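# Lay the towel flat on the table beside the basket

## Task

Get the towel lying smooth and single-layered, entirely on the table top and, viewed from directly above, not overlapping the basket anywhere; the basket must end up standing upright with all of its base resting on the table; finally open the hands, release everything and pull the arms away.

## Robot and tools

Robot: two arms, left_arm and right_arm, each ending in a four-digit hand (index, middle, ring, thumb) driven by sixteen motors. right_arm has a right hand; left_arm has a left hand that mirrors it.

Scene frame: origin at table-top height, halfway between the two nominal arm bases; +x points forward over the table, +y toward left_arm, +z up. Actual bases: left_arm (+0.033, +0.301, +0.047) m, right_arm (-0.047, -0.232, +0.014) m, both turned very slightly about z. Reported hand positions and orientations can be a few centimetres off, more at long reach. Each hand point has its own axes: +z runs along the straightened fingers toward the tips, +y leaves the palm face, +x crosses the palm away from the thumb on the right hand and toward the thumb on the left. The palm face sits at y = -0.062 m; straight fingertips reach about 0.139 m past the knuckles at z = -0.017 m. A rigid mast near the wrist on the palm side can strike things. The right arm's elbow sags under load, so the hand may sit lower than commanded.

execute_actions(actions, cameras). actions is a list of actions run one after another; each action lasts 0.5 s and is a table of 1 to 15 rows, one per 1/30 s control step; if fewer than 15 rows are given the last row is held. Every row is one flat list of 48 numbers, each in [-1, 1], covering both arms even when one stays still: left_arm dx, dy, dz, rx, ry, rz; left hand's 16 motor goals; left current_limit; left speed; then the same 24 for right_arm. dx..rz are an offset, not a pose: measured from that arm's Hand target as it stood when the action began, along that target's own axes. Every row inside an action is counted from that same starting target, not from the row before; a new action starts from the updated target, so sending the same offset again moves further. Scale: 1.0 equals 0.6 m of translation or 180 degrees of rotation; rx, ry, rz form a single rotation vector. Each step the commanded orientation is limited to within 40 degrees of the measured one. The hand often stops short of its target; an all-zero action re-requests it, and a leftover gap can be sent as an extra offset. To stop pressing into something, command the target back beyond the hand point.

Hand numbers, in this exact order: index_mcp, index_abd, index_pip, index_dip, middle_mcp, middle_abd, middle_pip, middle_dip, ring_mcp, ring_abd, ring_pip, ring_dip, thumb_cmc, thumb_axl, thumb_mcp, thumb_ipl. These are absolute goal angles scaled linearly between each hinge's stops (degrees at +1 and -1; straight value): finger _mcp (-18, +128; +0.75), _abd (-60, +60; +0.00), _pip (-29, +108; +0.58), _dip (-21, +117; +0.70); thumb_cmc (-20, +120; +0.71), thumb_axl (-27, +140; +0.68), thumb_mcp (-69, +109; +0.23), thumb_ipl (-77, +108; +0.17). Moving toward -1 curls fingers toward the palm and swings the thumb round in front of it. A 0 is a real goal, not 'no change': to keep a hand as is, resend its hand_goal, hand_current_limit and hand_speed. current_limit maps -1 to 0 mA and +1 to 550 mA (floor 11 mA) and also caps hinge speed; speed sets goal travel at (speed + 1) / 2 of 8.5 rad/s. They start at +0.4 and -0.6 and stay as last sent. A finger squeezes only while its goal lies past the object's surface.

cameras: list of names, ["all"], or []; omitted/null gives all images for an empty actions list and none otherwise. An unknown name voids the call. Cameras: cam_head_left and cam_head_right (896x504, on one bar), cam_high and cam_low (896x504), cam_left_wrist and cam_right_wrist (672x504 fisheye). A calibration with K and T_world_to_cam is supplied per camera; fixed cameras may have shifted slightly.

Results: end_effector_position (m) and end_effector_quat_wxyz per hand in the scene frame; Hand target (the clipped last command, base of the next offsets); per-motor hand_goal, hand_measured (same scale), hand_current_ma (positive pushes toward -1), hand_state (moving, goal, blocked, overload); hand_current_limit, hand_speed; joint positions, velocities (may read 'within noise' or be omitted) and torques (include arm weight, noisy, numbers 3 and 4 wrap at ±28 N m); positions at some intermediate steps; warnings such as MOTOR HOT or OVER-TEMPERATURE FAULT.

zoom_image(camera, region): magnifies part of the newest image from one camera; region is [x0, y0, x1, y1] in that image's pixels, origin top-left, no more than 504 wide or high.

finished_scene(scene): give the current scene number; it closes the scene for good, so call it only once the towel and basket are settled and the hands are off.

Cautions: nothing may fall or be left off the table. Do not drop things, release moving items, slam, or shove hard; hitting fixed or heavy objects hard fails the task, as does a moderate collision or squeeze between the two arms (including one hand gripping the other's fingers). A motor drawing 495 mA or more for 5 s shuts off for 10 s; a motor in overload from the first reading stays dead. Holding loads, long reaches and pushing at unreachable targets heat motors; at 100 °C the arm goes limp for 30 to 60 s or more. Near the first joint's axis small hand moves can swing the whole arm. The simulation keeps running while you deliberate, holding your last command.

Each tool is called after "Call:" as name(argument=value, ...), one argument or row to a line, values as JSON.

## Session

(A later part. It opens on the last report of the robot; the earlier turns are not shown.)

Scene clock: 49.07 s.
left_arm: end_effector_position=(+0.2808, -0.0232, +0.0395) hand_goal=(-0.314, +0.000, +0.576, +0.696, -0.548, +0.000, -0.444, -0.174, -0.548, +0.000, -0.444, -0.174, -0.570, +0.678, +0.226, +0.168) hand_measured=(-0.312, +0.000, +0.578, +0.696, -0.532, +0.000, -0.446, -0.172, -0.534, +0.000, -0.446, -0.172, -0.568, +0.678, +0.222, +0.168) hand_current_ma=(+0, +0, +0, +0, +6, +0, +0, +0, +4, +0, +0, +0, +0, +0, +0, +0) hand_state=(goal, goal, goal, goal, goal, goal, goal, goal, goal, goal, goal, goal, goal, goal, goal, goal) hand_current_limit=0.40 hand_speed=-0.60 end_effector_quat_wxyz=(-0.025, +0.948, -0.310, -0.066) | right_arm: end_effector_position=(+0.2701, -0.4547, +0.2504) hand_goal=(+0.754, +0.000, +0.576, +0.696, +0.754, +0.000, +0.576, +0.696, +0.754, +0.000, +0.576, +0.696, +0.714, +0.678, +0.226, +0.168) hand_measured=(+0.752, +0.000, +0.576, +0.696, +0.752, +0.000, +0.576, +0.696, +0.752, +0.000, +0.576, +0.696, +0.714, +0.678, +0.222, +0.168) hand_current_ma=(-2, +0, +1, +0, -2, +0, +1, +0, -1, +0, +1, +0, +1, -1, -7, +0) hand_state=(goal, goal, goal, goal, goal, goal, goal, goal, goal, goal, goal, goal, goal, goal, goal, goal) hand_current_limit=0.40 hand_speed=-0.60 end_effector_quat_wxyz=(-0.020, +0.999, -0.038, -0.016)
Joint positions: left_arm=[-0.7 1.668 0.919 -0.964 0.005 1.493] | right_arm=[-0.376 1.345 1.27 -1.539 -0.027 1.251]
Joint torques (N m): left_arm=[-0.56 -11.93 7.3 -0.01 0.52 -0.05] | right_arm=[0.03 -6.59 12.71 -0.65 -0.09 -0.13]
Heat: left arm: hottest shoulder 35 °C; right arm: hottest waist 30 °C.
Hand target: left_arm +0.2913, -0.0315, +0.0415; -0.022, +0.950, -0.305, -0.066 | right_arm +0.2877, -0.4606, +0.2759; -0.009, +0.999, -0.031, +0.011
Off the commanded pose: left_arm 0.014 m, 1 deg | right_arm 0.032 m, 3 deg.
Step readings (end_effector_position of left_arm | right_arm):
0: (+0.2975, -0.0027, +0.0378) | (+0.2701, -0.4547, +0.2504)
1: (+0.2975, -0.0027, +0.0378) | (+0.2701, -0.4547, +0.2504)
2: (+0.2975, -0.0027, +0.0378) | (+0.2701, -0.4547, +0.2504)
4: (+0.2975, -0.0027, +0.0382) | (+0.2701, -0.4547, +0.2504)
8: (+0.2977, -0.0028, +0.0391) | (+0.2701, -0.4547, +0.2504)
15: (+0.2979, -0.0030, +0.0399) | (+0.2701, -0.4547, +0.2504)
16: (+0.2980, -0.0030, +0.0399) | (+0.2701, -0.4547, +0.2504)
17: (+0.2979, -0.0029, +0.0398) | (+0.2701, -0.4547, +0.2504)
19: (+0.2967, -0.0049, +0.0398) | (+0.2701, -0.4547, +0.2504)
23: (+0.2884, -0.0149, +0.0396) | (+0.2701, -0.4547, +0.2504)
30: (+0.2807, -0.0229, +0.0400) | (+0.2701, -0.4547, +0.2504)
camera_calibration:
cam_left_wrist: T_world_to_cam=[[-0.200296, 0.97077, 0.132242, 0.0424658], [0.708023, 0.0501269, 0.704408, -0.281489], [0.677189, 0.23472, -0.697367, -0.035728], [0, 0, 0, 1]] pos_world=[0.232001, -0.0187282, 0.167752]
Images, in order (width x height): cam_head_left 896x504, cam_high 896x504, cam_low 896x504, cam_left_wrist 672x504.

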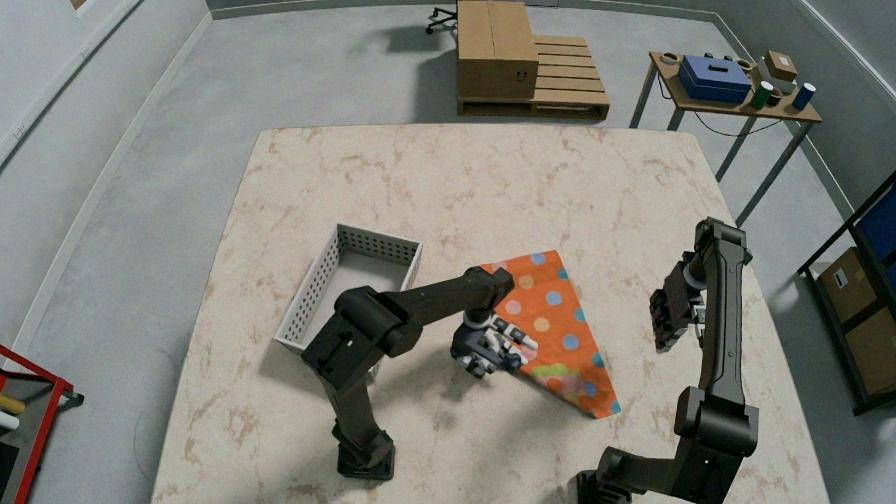

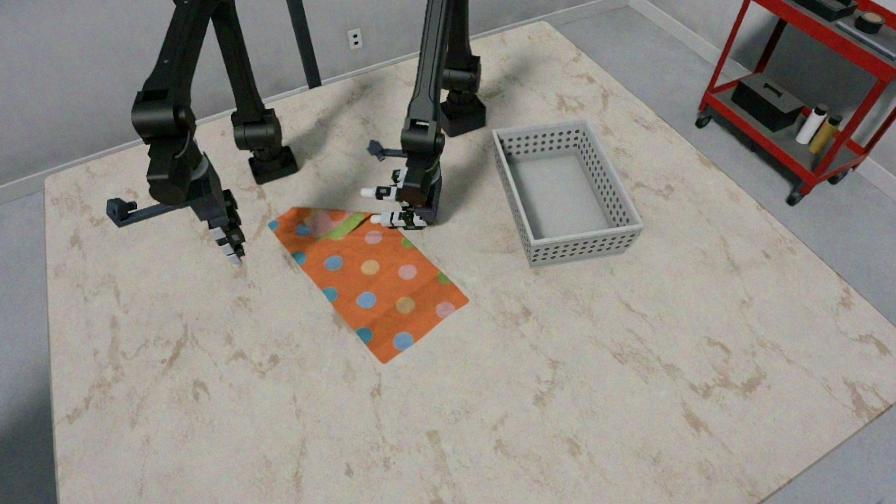

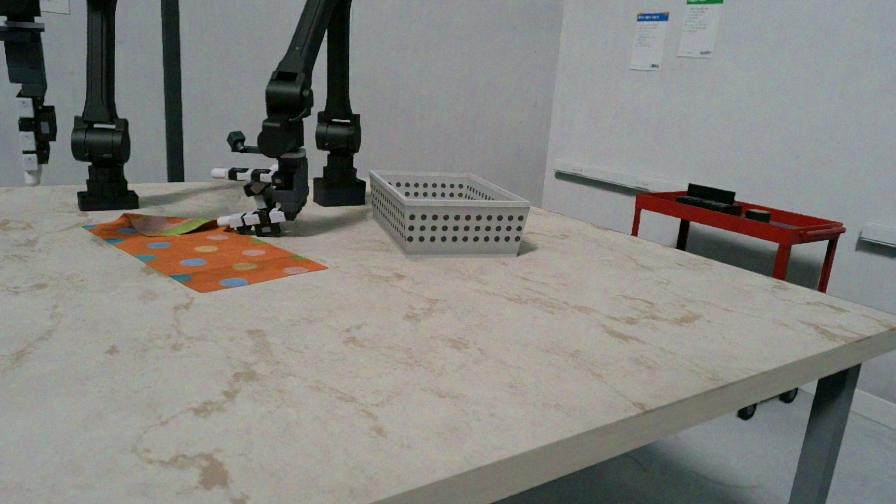

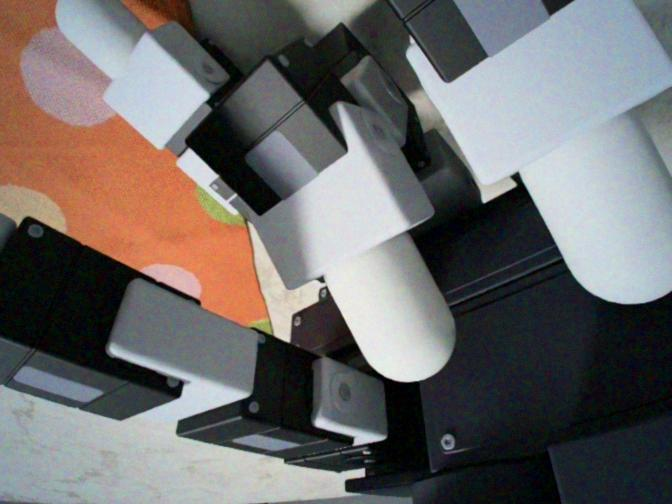

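Call:
execute_actions(
  actions=[
    [[0.037,0,-0.006,0,0,0, -0.315,0,0.576,0.696,-0.548,0,-0.445,-0.174,-0.548,0,-0.445,-0.174,-0.571,0.678,0.226,0.168,0.4,-0.6, 0,0,0,0,0,0, 0.754,0,0.576,0.696,0.754,0,0.576,0.696,0.754,0,0.576,0.696,0.714,0.678,0.226,0.168,0.4,-0.6]],
  ],
  cameras=["cam_head_left","cam_high","cam_low"],
)

Call:
zoom_image(
  camera="cam_head_left",
  region=[460, 300, 640, 430],
)

Call:
zoom_image(
  camera="cam_low",
  region=[70, 150, 310, 270],
)

Call:
zoom_image(
  camera="cam_high",
  region=[280, 150, 460, 270],
)

Scene clock: 51.17 s.
left_arm: end_effector_position=(+0.2993, -0.0382, +0.0403) hand_goal=(-0.314, +0.000, +0.576, +0.696, -0.548, +0.000, -0.444, -0.174, -0.548, +0.000, -0.444, -0.174, -0.570, +0.678, +0.226, +0.168) hand_measured=(-0.312, +0.000, +0.578, +0.696, -0.532, +0.000, -0.446, -0.172, -0.534, +0.000, -0.446, -0.172, -0.568, +0.678, +0.222, +0.168) hand_current_ma=(+0, +0, +0, +0, +6, +0, +0, +0, +4, +0, +0, +0, +0, +0, +0, +0) hand_state=(goal, goal, goal, goal, goal, goal, goal, goal, goal, goal, goal, goal, goal, goal, goal, goal) hand_current_limit=0.40 hand_speed=-0.60 end_effector_quat_wxyz=(-0.024, +0.949, -0.309, -0.064) | right_arm: end_effector_position=(+0.2701, -0.4547, +0.2504) hand_goal=(+0.754, +0.000, +0.576, +0.696, +0.754, +0.000, +0.576, +0.696, +0.754, +0.000, +0.576, +0.696, +0.714, +0.678, +0.226, +0.168) hand_measured=(+0.752, +0.000, +0.576, +0.696, +0.752, +0.000, +0.576, +0.696, +0.752, +0.000, +0.576, +0.696, +0.714, +0.678, +0.222, +0.168) hand_current_ma=(-2, +0, +1, +0, -2, +0, +1, +0, -1, +0, +1, +0, +1, -1, -7, +0) hand_state=(goal, goal, goal, goal, goal, goal, goal, goal, goal, goal, goal, goal, goal, goal, goal, goal) hand_current_limit=0.40 hand_speed=-0.60 end_effector_quat_wxyz=(-0.020, +0.999, -0.038, -0.016)
Joint positions: left_arm=[-0.698 1.714 0.986 -0.981 0.005 1.491] | right_arm=[-0.376 1.345 1.27 -1.539 -0.027 1.251]
Joint torques (N m): left_arm=[-0.09 -13.22 7.51 -0.05 0.5 -0.03] | right_arm=[-0.03 -6.53 12.7 -0.66 -0.08 -0.13]
Heat: left arm: hottest shoulder 35 °C; right arm: hottest waist 30 °C.
Hand target: left_arm +0.3096, -0.0446, +0.0420; -0.022, +0.950, -0.305, -0.066 | right_arm +0.2877, -0.4606, +0.2759; -0.009, +0.999, -0.031, +0.011
Off the commanded pose: left_arm 0.012 m, 1 deg | right_arm 0.032 m, 3 deg.
Step readings (end_effector_position of left_arm | right_arm):
0: (+0.2808, -0.0232, +0.0395) | (+0.2701, -0.4547, +0.2504)
1: (+0.2811, -0.0234, +0.0399) | (+0.2701, -0.4547, +0.2504)
2: (+0.2808, -0.0228, +0.0401) | (+0.2701, -0.4547, +0.2504)
4: (+0.2835, -0.0258, +0.0403) | (+0.2701, -0.4547, +0.2504)
8: (+0.2946, -0.0347, +0.0397) | (+0.2701, -0.4547, +0.2504)
15: (+0.2993, -0.0382, +0.0403) | (+0.2701, -0.4547, +0.2504)
Images, in order (width x height): cam_head_left 896x504, cam_high 896x504, cam_low 896x504.

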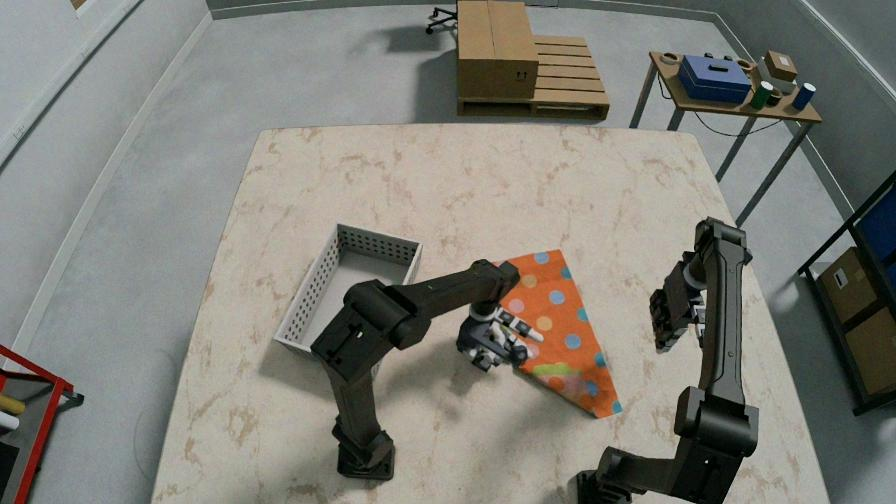

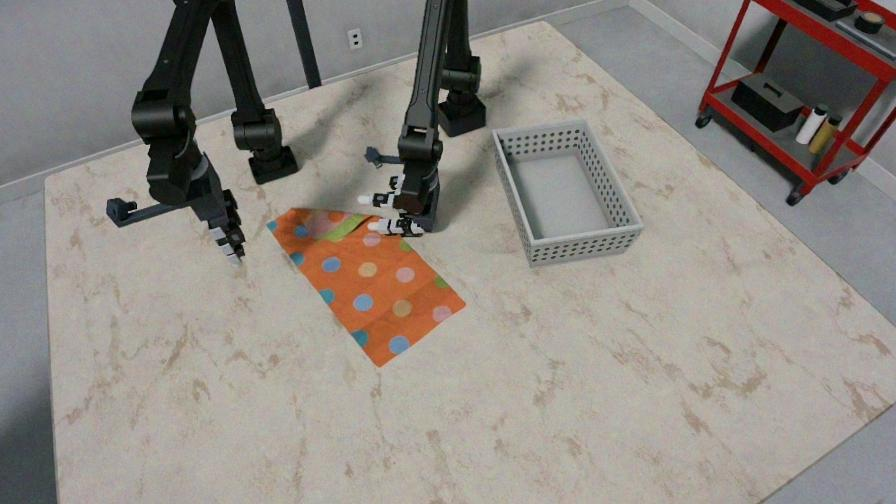

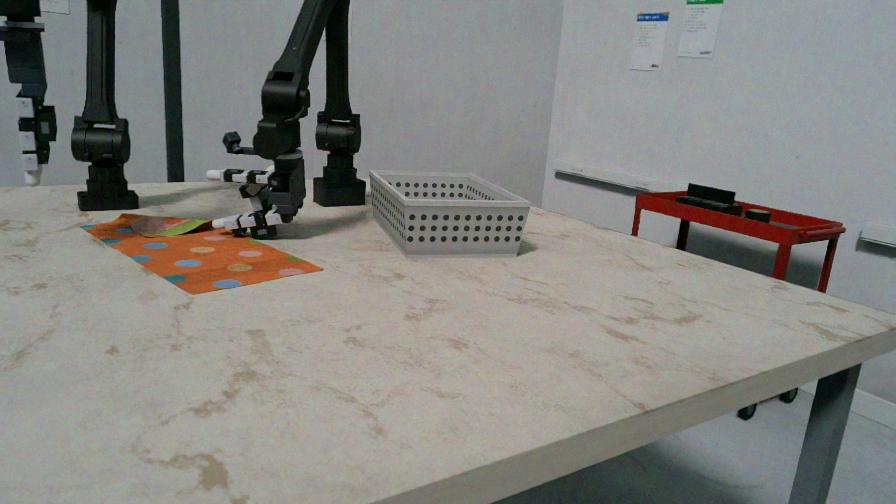

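Scaled by 2.800 from the camera's 896x504 image, which has a finer 1280x720 frame.

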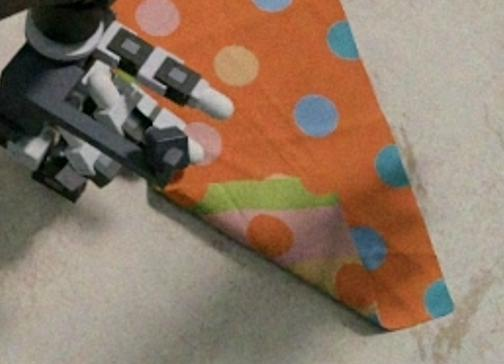

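Scaled by 2.100 from the camera's 896x504 image, which has a finer 1280x720 frame.

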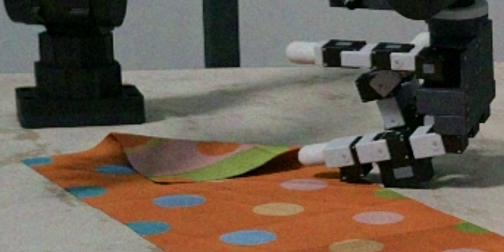

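Scaled by 2.800 from the camera's 896x504 image, which has a finer 1280x720 frame.

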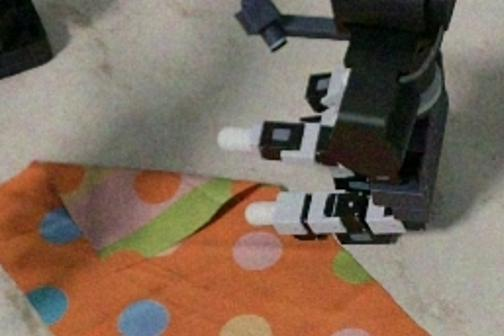

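Call:
execute_actions(
  actions=[
    [[0,0.01,-0.006,0,0,0, -0.315,0,0.576,0.696,-0.548,0,-0.445,-0.174,-0.548,0,-0.445,-0.174,-0.571,0.678,0.226,0.168,0.4,-0.6, 0,0,0,0,0,0, 0.754,0,0.576,0.696,0.754,0,0.576,0.696,0.754,0,0.576,0.696,0.714,0.678,0.226,0.168,0.4,-0.6]],
    [[0,0.045,0,0,0,0, -0.315,0,0.576,0.696,-0.548,0,-0.445,-0.174,-0.548,0,-0.445,-0.174,-0.571,0.678,0.226,0.168,0.4,-0.6, 0,0,0,0,0,0, 0.754,0,0.576,0.696,0.754,0,0.576,0.696,0.754,0,0.576,0.696,0.714,0.678,0.226,0.168,0.4,-0.6]],
  ],
  cameras=["cam_head_left","cam_high","cam_low"],
)

Call:
zoom_image(
  camera="cam_head_left",
  region=[460, 300, 640, 430],
)

Call:
zoom_image(
  camera="cam_low",
  region=[70, 150, 310, 270],
)

Call:
zoom_image(
  camera="cam_high",
  region=[280, 150, 460, 270],
)

Scene clock: 55.50 s.
left_arm: end_effector_position=(+0.2784, -0.0606, +0.0424) hand_goal=(-0.314, +0.000, +0.576, +0.696, -0.548, +0.000, -0.444, -0.174, -0.548, +0.000, -0.444, -0.174, -0.570, +0.678, +0.226, +0.168) hand_measured=(-0.308, +0.000, +0.578, +0.696, -0.532, +0.000, -0.446, -0.172, -0.534, +0.000, -0.446, -0.172, -0.568, +0.678, +0.222, +0.168) hand_current_ma=(+1, +0, +0, +0, +6, +0, +0, +0, +4, +0, +0, +0, +0, +0, +0, +0) hand_state=(goal, goal, goal, goal, goal, goal, goal, goal, goal, goal, goal, goal, goal, goal, goal, goal) hand_current_limit=0.40 hand_speed=-0.60 end_effector_quat_wxyz=(-0.028, +0.948, -0.310, -0.071) | right_arm: end_effector_position=(+0.2701, -0.4547, +0.2504) hand_goal=(+0.754, +0.000, +0.576, +0.696, +0.754, +0.000, +0.576, +0.696, +0.754, +0.000, +0.576, +0.696, +0.714, +0.678, +0.226, +0.168) hand_measured=(+0.752, +0.000, +0.576, +0.696, +0.752, +0.000, +0.576, +0.696, +0.752, +0.000, +0.576, +0.696, +0.714, +0.678, +0.222, +0.168) hand_current_ma=(-2, +0, +1, +0, -2, +0, +1, +0, -1, +0, +1, +0, +1, -1, -7, +0) hand_state=(goal, goal, goal, goal, goal, goal, goal, goal, goal, goal, goal, goal, goal, goal, goal, goal) hand_current_limit=0.40 hand_speed=-0.60 end_effector_quat_wxyz=(-0.020, +0.999, -0.038, -0.016)
Joint positions: left_arm=[-0.772 1.718 1 -1.005 0.014 1.421] | right_arm=[-0.376 1.345 1.27 -1.539 -0.027 1.251]
Joint torques (N m): left_arm=[-0.15 -13.39 7.66 0.01 0.53 -0.04] | right_arm=[0.09 -6.53 12.66 -0.68 -0.08 -0.13]
Heat: left arm: hottest shoulder 35 °C; right arm: hottest waist 30 °C.
Hand target: left_arm +0.2907, -0.0717, +0.0455; -0.022, +0.950, -0.305, -0.066 | right_arm +0.2877, -0.4606, +0.2759; -0.009, +0.999, -0.031, +0.011
Off the commanded pose: left_arm 0.017 m, 1 deg | right_arm 0.032 m, 3 deg.
Step readings (end_effector_position of left_arm | right_arm):
0: (+0.2993, -0.0382, +0.0403) | (+0.2701, -0.4547, +0.2504)
1: (+0.2993, -0.0382, +0.0403) | (+0.2701, -0.4547, +0.2504)
2: (+0.2992, -0.0377, +0.0402) | (+0.2701, -0.4547, +0.2504)
4: (+0.2990, -0.0375, +0.0406) | (+0.2701, -0.4547, +0.2504)
8: (+0.2980, -0.0364, +0.0411) | (+0.2701, -0.4547, +0.2504)
15: (+0.2973, -0.0358, +0.0411) | (+0.2701, -0.4547, +0.2504)
16: (+0.2973, -0.0358, +0.0411) | (+0.2701, -0.4547, +0.2504)
17: (+0.2976, -0.0361, +0.0412) | (+0.2701, -0.4547, +0.2504)
19: (+0.2956, -0.0394, +0.0416) | (+0.2701, -0.4547, +0.2504)
23: (+0.2844, -0.0521, +0.0423) | (+0.2701, -0.4547, +0.2504)
30: (+0.2780, -0.0614, +0.0424) | (+0.2701, -0.4547, +0.2504)
Images, in order (width x height): cam_head_left 896x504, cam_high 896x504, cam_low 896x504.

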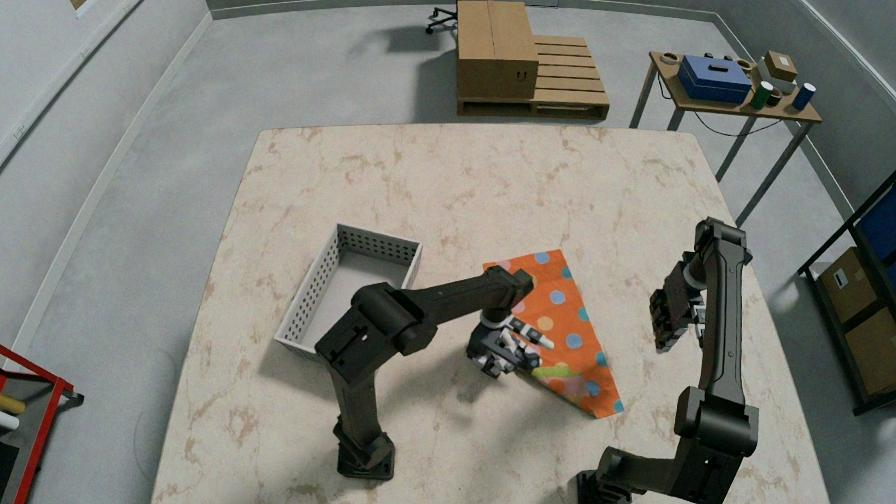

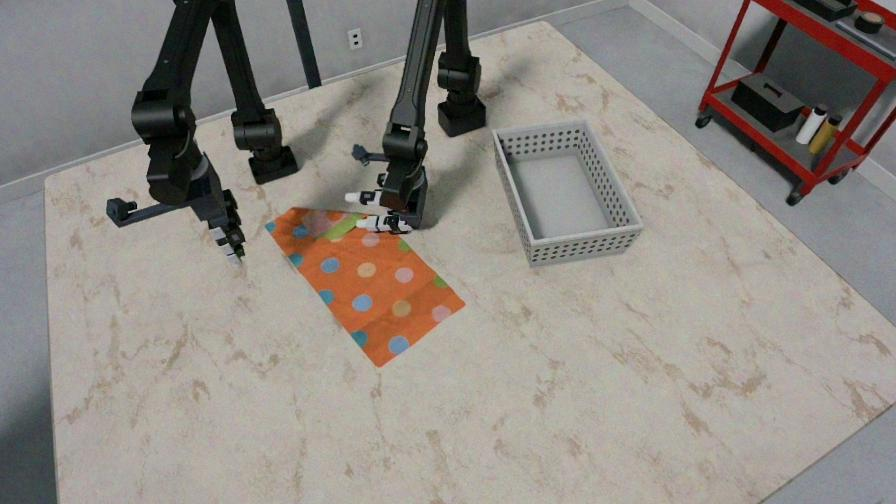

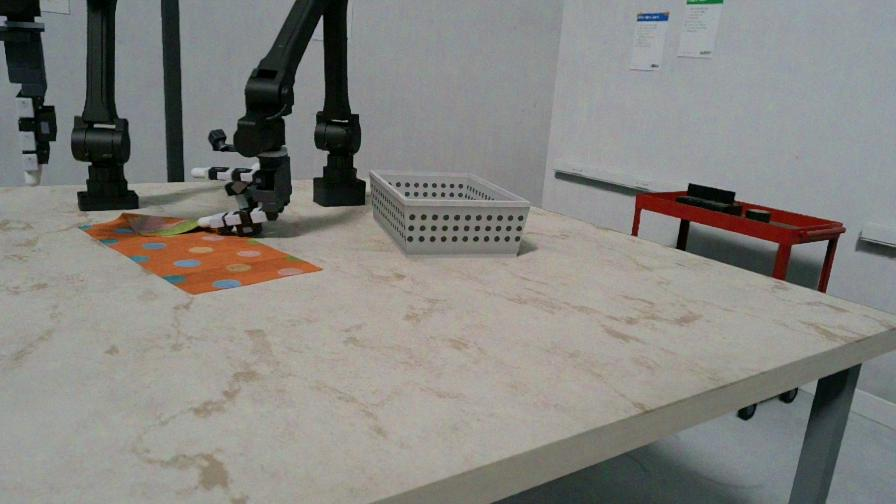

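Scaled by 2.800 from the camera's 896x504 image, which has a finer 1280x720 frame.

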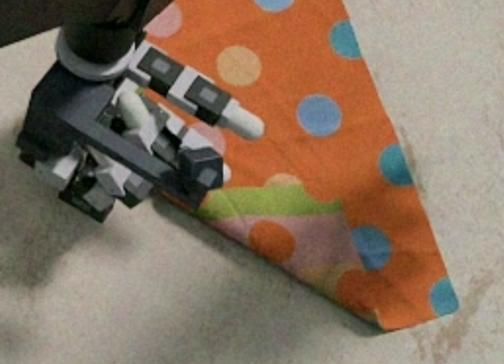

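Scaled by 2.100 from the camera's 896x504 image, which has a finer 1280x720 frame.

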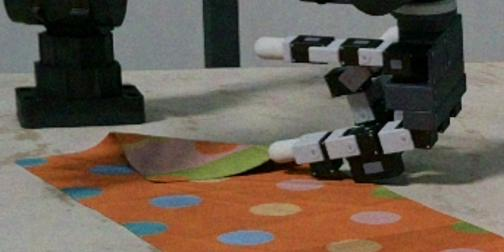

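Scaled by 2.800 from the camera's 896x504 image, which has a finer 1280x720 frame.

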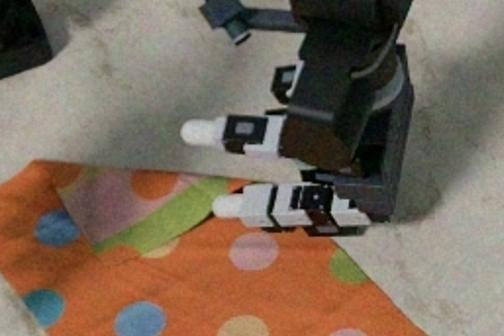

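Call:
execute_actions(
  actions=[
    [[0.008,0.04,0,0,0,0, -0.315,0,0.576,0.696,-0.548,0,-0.445,-0.174,-0.548,0,-0.445,-0.174,-0.571,0.678,0.226,0.168,0.4,-0.6, 0,0,0,0,0,0, 0.754,0,0.576,0.696,0.754,0,0.576,0.696,0.754,0,0.576,0.696,0.714,0.678,0.226,0.168,0.4,-0.6]],
  ],
  cameras=["cam_head_left","cam_high","cam_low"],
)

Call:
zoom_image(
  camera="cam_head_left",
  region=[460, 300, 640, 430],
)

Call:
zoom_image(
  camera="cam_low",
  region=[70, 150, 310, 270],
)

Call:
zoom_image(
  camera="cam_high",
  region=[280, 150, 460, 270],
)

Scene clock: 57.40 s.
left_arm: end_effector_position=(+0.2705, -0.0821, +0.0419) hand_goal=(-0.314, +0.000, +0.576, +0.696, -0.548, +0.000, -0.444, -0.174, -0.548, +0.000, -0.444, -0.174, -0.570, +0.678, +0.226, +0.168) hand_measured=(-0.306, +0.000, +0.578, +0.696, -0.532, +0.000, -0.446, -0.172, -0.534, +0.000, -0.446, -0.172, -0.568, +0.678, +0.222, +0.168) hand_current_ma=(+1, +0, +0, +0, +6, +0, +0, +0, +4, +0, +0, +0, +0, +0, +0, +0) hand_state=(goal, goal, goal, goal, goal, goal, goal, goal, goal, goal, goal, goal, goal, goal, goal, goal) hand_current_limit=0.40 hand_speed=-0.60 end_effector_quat_wxyz=(-0.028, +0.948, -0.308, -0.070) | right_arm: end_effector_position=(+0.2701, -0.4547, +0.2504) hand_goal=(+0.754, +0.000, +0.576, +0.696, +0.754, +0.000, +0.576, +0.696, +0.754, +0.000, +0.576, +0.696, +0.714, +0.678, +0.226, +0.168) hand_measured=(+0.752, +0.000, +0.576, +0.696, +0.752, +0.000, +0.576, +0.696, +0.752, +0.000, +0.576, +0.696, +0.714, +0.678, +0.222, +0.168) hand_current_ma=(-2, +0, +1, +0, -2, +0, +1, +0, -1, +0, +1, +0, +1, -1, -7, +0) hand_state=(goal, goal, goal, goal, goal, goal, goal, goal, goal, goal, goal, goal, goal, goal, goal, goal) hand_current_limit=0.40 hand_speed=-0.60 end_effector_quat_wxyz=(-0.020, +0.999, -0.038, -0.016)
Joint positions: left_arm=[-0.821 1.738 1.028 -1.01 0.02 1.369] | right_arm=[-0.376 1.345 1.27 -1.539 -0.027 1.251]
Joint torques (N m): left_arm=[-0.44 -13.8 7.54 0.06 0.57 -0.06] | right_arm=[-0.03 -6.53 12.7 -0.69 -0.09 -0.13]
Heat: left arm: hottest shoulder 35 °C; right arm: hottest waist 30 °C.
Hand target: left_arm +0.2806, -0.0940, +0.0449; -0.022, +0.950, -0.305, -0.066 | right_arm +0.2877, -0.4606, +0.2759; -0.009, +0.999, -0.031, +0.011
Off the commanded pose: left_arm 0.016 m, 1 deg | right_arm 0.032 m, 3 deg.
Step readings (end_effector_position of left_arm | right_arm):
0: (+0.2784, -0.0606, +0.0424) | (+0.2701, -0.4547, +0.2504)
1: (+0.2785, -0.0607, +0.0423) | (+0.2701, -0.4547, +0.2504)
2: (+0.2789, -0.0609, +0.0421) | (+0.2701, -0.4547, +0.2504)
4: (+0.2801, -0.0638, +0.0426) | (+0.2701, -0.4547, +0.2504)
8: (+0.2778, -0.0743, +0.0420) | (+0.2701, -0.4547, +0.2504)
15: (+0.2703, -0.0831, +0.0420) | (+0.2701, -0.4547, +0.2504)
Images, in order (width x height): cam_head_left 896x504, cam_high 896x504, cam_low 896x504.

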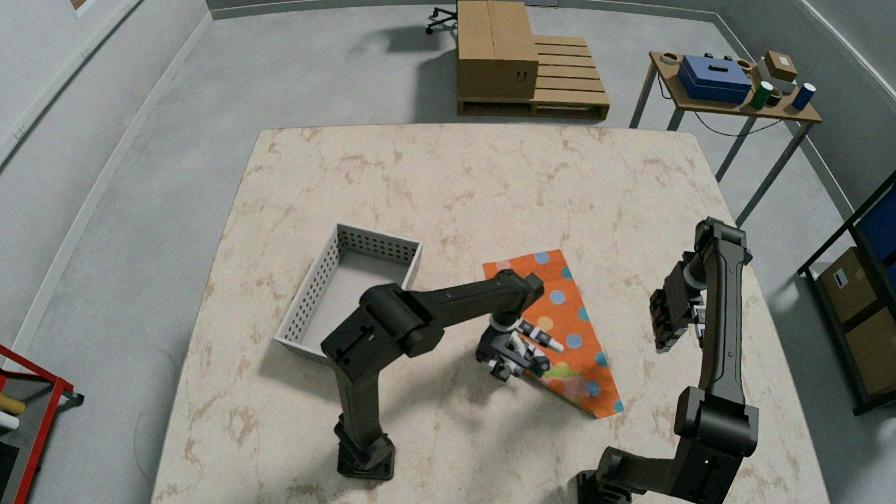

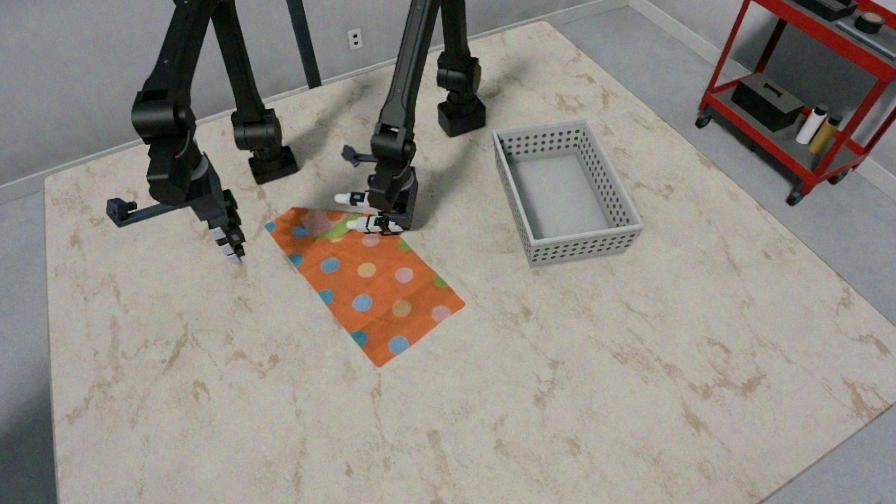

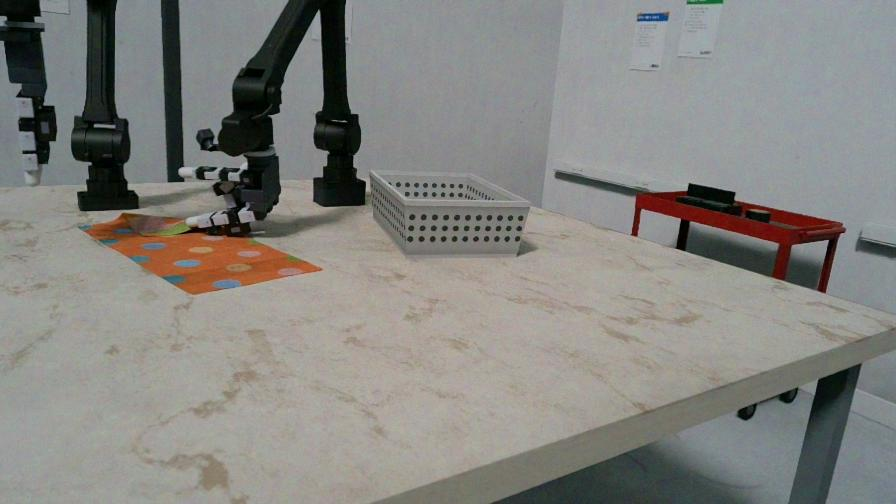

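Scaled by 2.800 from the camera's 896x504 image, which has a finer 1280x720 frame.

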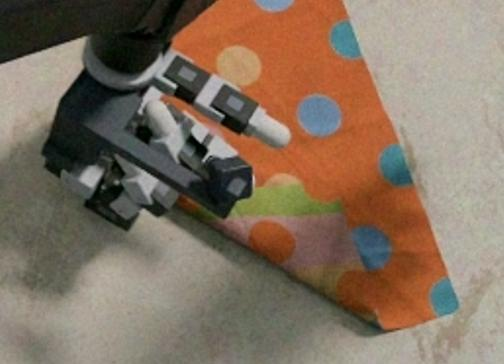

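Scaled by 2.100 from the camera's 896x504 image, which has a finer 1280x720 frame.

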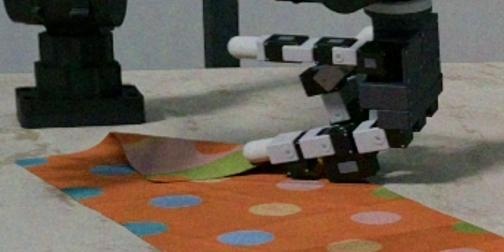

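Scaled by 2.800 from the camera's 896x504 image, which has a finer 1280x720 frame.

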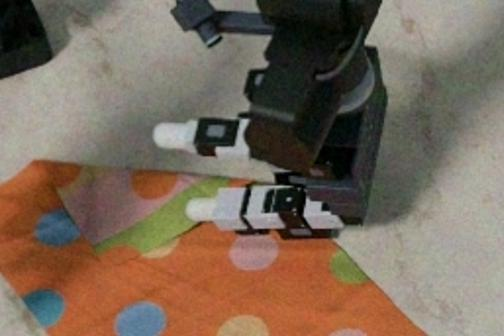

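Call:
execute_actions(
  actions=[
    [[-0.0104,0,-0.0743,0,0,0, -0.315,0,0.576,0.696,-0.548,0,-0.445,-0.174,-0.548,0,-0.445,-0.174,-0.571,0.678,0.226,0.168,0.4,-0.6, 0.065,-0.0953,0.0391,0,0,0, 0.754,0,0.576,0.696,0.754,0,0.576,0.696,0.754,0,0.576,0.696,0.714,0.678,0.226,0.168,0.4,-0.6]],
    [[0.0155,0.079,-0.0274,0,0,0, -0.068,0,0.576,0.696,-0.548,0,-0.445,-0.174,-0.548,0,-0.445,-0.174,-0.571,0.678,0.226,0.168,0.4,-0.6, 0.065,-0.0953,0.0391,0,0,0, 0.754,0,0.576,0.696,0.754,0,0.576,0.696,0.754,0,0.576,0.696,0.714,0.678,0.226,0.168,0.4,-0.6]],
    [[0.0155,0.079,-0.0274,0,0,0, -0.068,0,0.576,0.696,-0.548,0,-0.445,-0.174,-0.548,0,-0.445,-0.174,-0.571,0.678,0.226,0.168,0.4,-0.6, 0.065,-0.0953,0.0391,0,0,0, 0.754,0,0.576,0.696,0.754,0,0.576,0.696,0.754,0,0.576,0.696,0.714,0.678,0.226,0.168,0.4,-0.6]],
    [[0,0,0,0,0,0, -0.068,0,0.576,0.696,-0.548,0,-0.445,-0.174,-0.548,0,-0.445,-0.174,-0.571,0.678,0.226,0.168,0.4,-0.6, 0.065,-0.0953,0.0391,0,0,0, 0.754,0,0.576,0.696,0.754,0,0.576,0.696,0.754,0,0.576,0.696,0.714,0.678,0.226,0.168,0.4,-0.6]],
  ],
  cameras=["cam_head_left","cam_head_right","cam_high","cam_low"],
)

Call:
zoom_image(
  camera="cam_head_left",
  region=[460, 280, 680, 440],
)

Call:
zoom_image(
  camera="cam_low",
  region=[50, 130, 310, 270],
)

Call:
zoom_image(
  camera="cam_high",
  region=[240, 150, 440, 290],
)

Scene clock: 63.67 s.
left_arm: end_effector_position=(+0.2350, -0.1702, +0.1134) hand_goal=(-0.068, +0.000, +0.576, +0.696, -0.548, +0.000, -0.444, -0.174, -0.548, +0.000, -0.444, -0.174, -0.570, +0.678, +0.226, +0.168) hand_measured=(-0.062, +0.000, +0.578, +0.696, -0.532, +0.000, -0.446, -0.172, -0.534, +0.000, -0.446, -0.172, -0.568, +0.678, +0.222, +0.168) hand_current_ma=(+1, +0, +0, +0, +6, +0, +0, +0, +4, +0, +0, +0, +0, +0, +0, +0) hand_state=(goal, goal, goal, goal, goal, goal, goal, goal, goal, goal, goal, goal, goal, goal, goal, goal) hand_current_limit=0.40 hand_speed=-0.60 end_effector_quat_wxyz=(-0.030, +0.948, -0.308, -0.072) | right_arm: end_effector_position=(+0.3492, -0.3434, +0.2059) hand_goal=(+0.754, +0.000, +0.576, +0.696, +0.754, +0.000, +0.576, +0.696, +0.754, +0.000, +0.576, +0.696, +0.714, +0.678, +0.226, +0.168) hand_measured=(+0.752, +0.000, +0.576, +0.696, +0.752, +0.000, +0.576, +0.696, +0.752, +0.000, +0.576, +0.696, +0.714, +0.678, +0.222, +0.168) hand_current_ma=(-2, +0, +0, +0, -2, +0, +0, +0, -1, +0, +0, +0, +0, -1, -7, +0) hand_state=(goal, goal, goal, goal, goal, goal, goal, goal, goal, goal, goal, goal, goal, goal, goal, goal) hand_current_limit=0.40 hand_speed=-0.60 end_effector_quat_wxyz=(-0.018, +0.999, -0.012, -0.032)
Joint positions: left_arm=[-1 1.741 1.259 -1.239 0.046 1.191] | right_arm=[-0.057 1.501 1.309 -1.445 -0.031 1.518]
Joint torques (N m): left_arm=[0.15 -15.74 9.01 0.08 0.46 -0.04] | right_arm=[-0.15 -9 8.17 -0.18 0.03 0.02]
Heat: left arm: hottest shoulder 35 °C; right arm: hottest waist 30 °C.
Hand target: left_arm +0.2440, -0.1845, +0.1197; -0.022, +0.950, -0.305, -0.066 | right_arm +0.3522, -0.3440, +0.2114; -0.014, +1.000, -0.014, -0.022 (last step not sent: back at the drive's target)
Off the commanded pose: left_arm 0.018 m, 1 deg | right_arm 0.073 m, 1 deg.
led back after a hold (right arm): the arm was led back toward your command in small steps, so it may still be short of it.
Step readings (end_effector_position of left_arm | right_arm):
0: (+0.2705, -0.0821, +0.0419) | (+0.2701, -0.4547, +0.2504)
1: (+0.2702, -0.0818, +0.0419) | (+0.2701, -0.4547, +0.2504)
2: (+0.2702, -0.0818, +0.0428) | (+0.2705, -0.4536, +0.2507)
4: (+0.2685, -0.0800, +0.0461) | (+0.2764, -0.4456, +0.2492)
8: (+0.2670, -0.0783, +0.0597) | (+0.3014, -0.4098, +0.2372)
15: (+0.2713, -0.0830, +0.0753) | (+0.3126, -0.3951, +0.2266)
16: (+0.2719, -0.0836, +0.0758) | (+0.3120, -0.3956, +0.2272)
17: (+0.2715, -0.0835, +0.0769) | (+0.3107, -0.3952, +0.2268)
19: (+0.2678, -0.0877, +0.0818) | (+0.3157, -0.3918, +0.2267)
23: (+0.2585, -0.1138, +0.0956) | (+0.3431, -0.3627, +0.2173)
30: (+0.2495, -0.1311, +0.1026) | (+0.3523, -0.3418, +0.2050)
31: (+0.2497, -0.1299, +0.1030) | (+0.3521, -0.3427, +0.2057) HELD (not all sent) right_arm
32: (+0.2498, -0.1287, +0.1026) | (+0.3514, -0.3432, +0.2058)
33: (+0.2493, -0.1301, +0.1029) | (+0.3503, -0.3437, +0.2059) HELD (not all sent) right_arm
34: (+0.2510, -0.1339, +0.1041) | (+0.3498, -0.3443, +0.2060)
35: (+0.2504, -0.1397, +0.1056) | (+0.3489, -0.3448, +0.2061) HELD (not all sent) right_arm
38: (+0.2455, -0.1586, +0.1106) | (+0.3494, -0.3445, +0.2061) HELD (not all sent) right_arm
45: (+0.2308, -0.1731, +0.1173) | (+0.3497, -0.3415, +0.2059) HELD (not all sent) right_arm
46: (+0.2313, -0.1721, +0.1165) | (+0.3499, -0.3409, +0.2059) HELD (not all sent) right_arm
47: (+0.2314, -0.1722, +0.1164) | (+0.3499, -0.3409, +0.2059) HELD (not all sent) right_arm
49: (+0.2322, -0.1719, +0.1157) | (+0.3499, -0.3409, +0.2059) HELD (not all sent) right_arm
53: (+0.2335, -0.1708, +0.1142) | (+0.3497, -0.3415, +0.2059) HELD (not all sent) right_arm
60: (+0.2350, -0.1702, +0.1134) | (+0.3494, -0.3427, +0.2059) HELD (not all sent) right_arm
HELD (not all sent) right_arm: steps 31, 33 and 35 to 60.
pose unreachable (right arm): on one or more control steps of this call, first in action 2 (counted from 0), this arm could not follow its commanded pose, so it was not sent that pose on those steps. It may still have moved: this result reports where it is.
cause: moving toward the commanded pose would bring a part of the arm too close to another arm (a part of this arm just beyond joint 6 (wrist roll) and a part of the left arm just beyond its joint 4 (wrist pitch), along the way the arms are being sent, or toward where that arm still pushes).
Images, in order (width x height): cam_head_left 896x504, cam_head_right 896x504, cam_high 896x504, cam_low 896x504.

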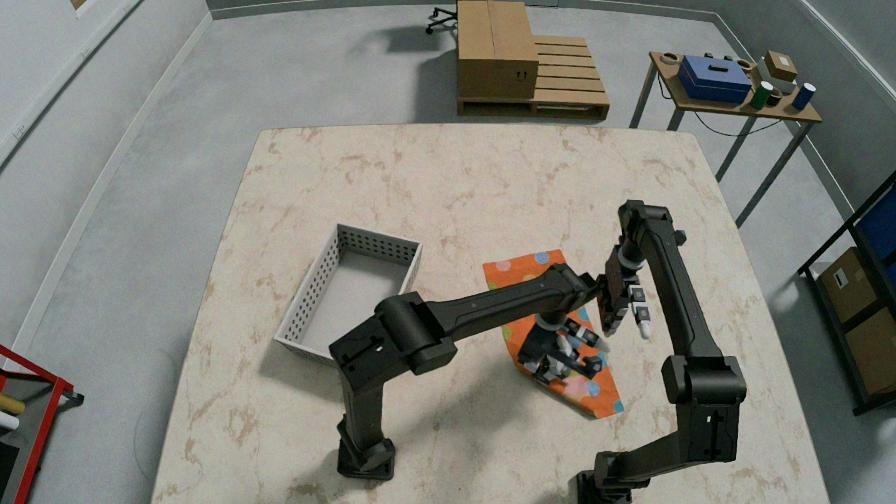

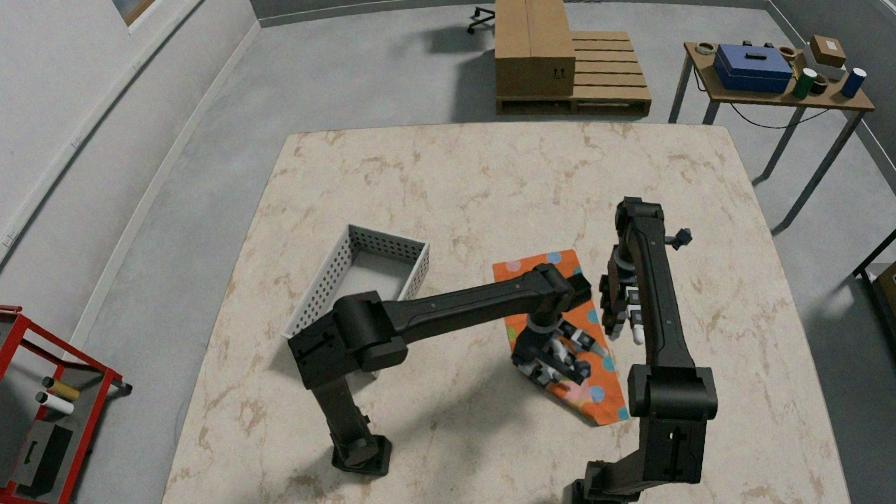

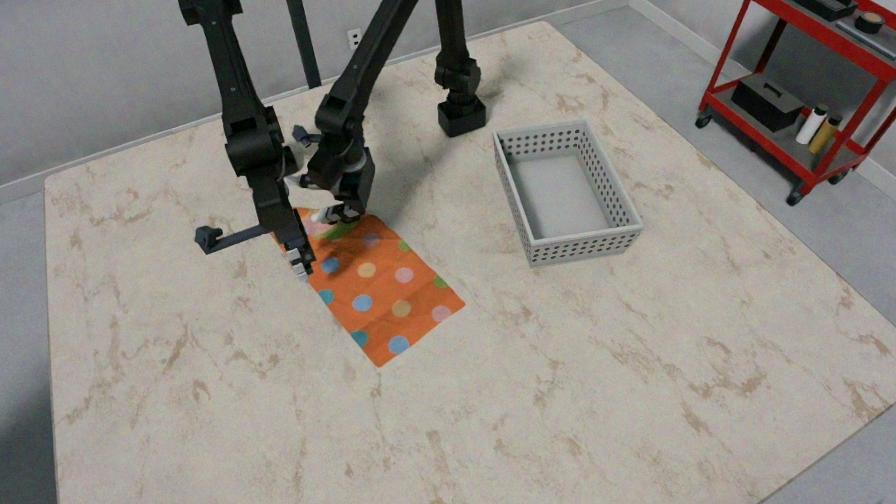

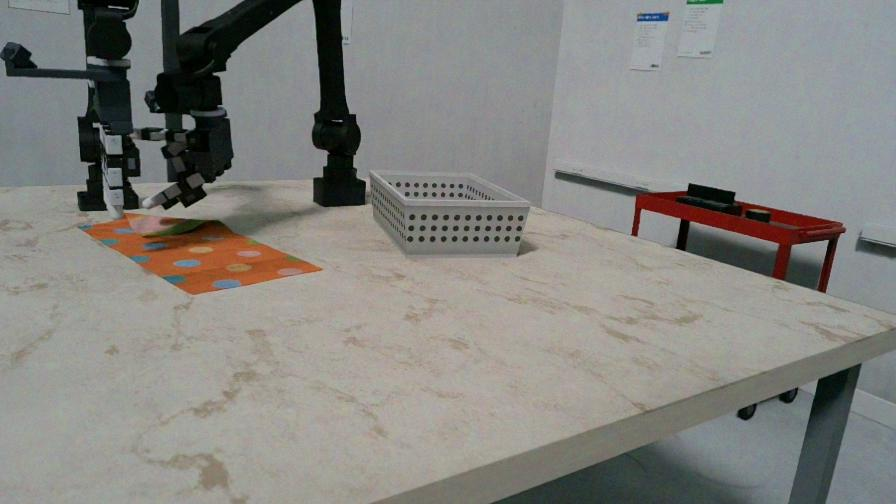

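Scaled by 2.291 from the camera's 896x504 image, which has a finer 1280x720 frame.

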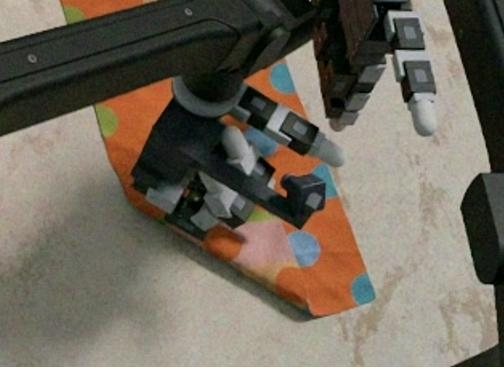

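Scaled by 1.938 from the camera's 896x504 image, which has a finer 1280x720 frame.

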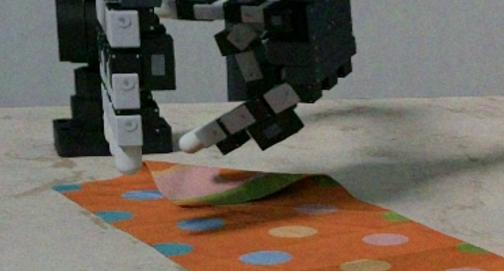

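Scaled by 2.520 from the camera's 896x504 image, which has a finer 1280x720 frame.

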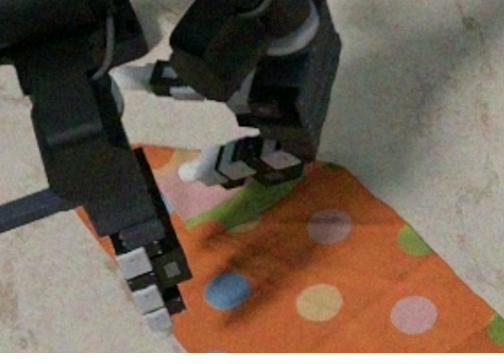

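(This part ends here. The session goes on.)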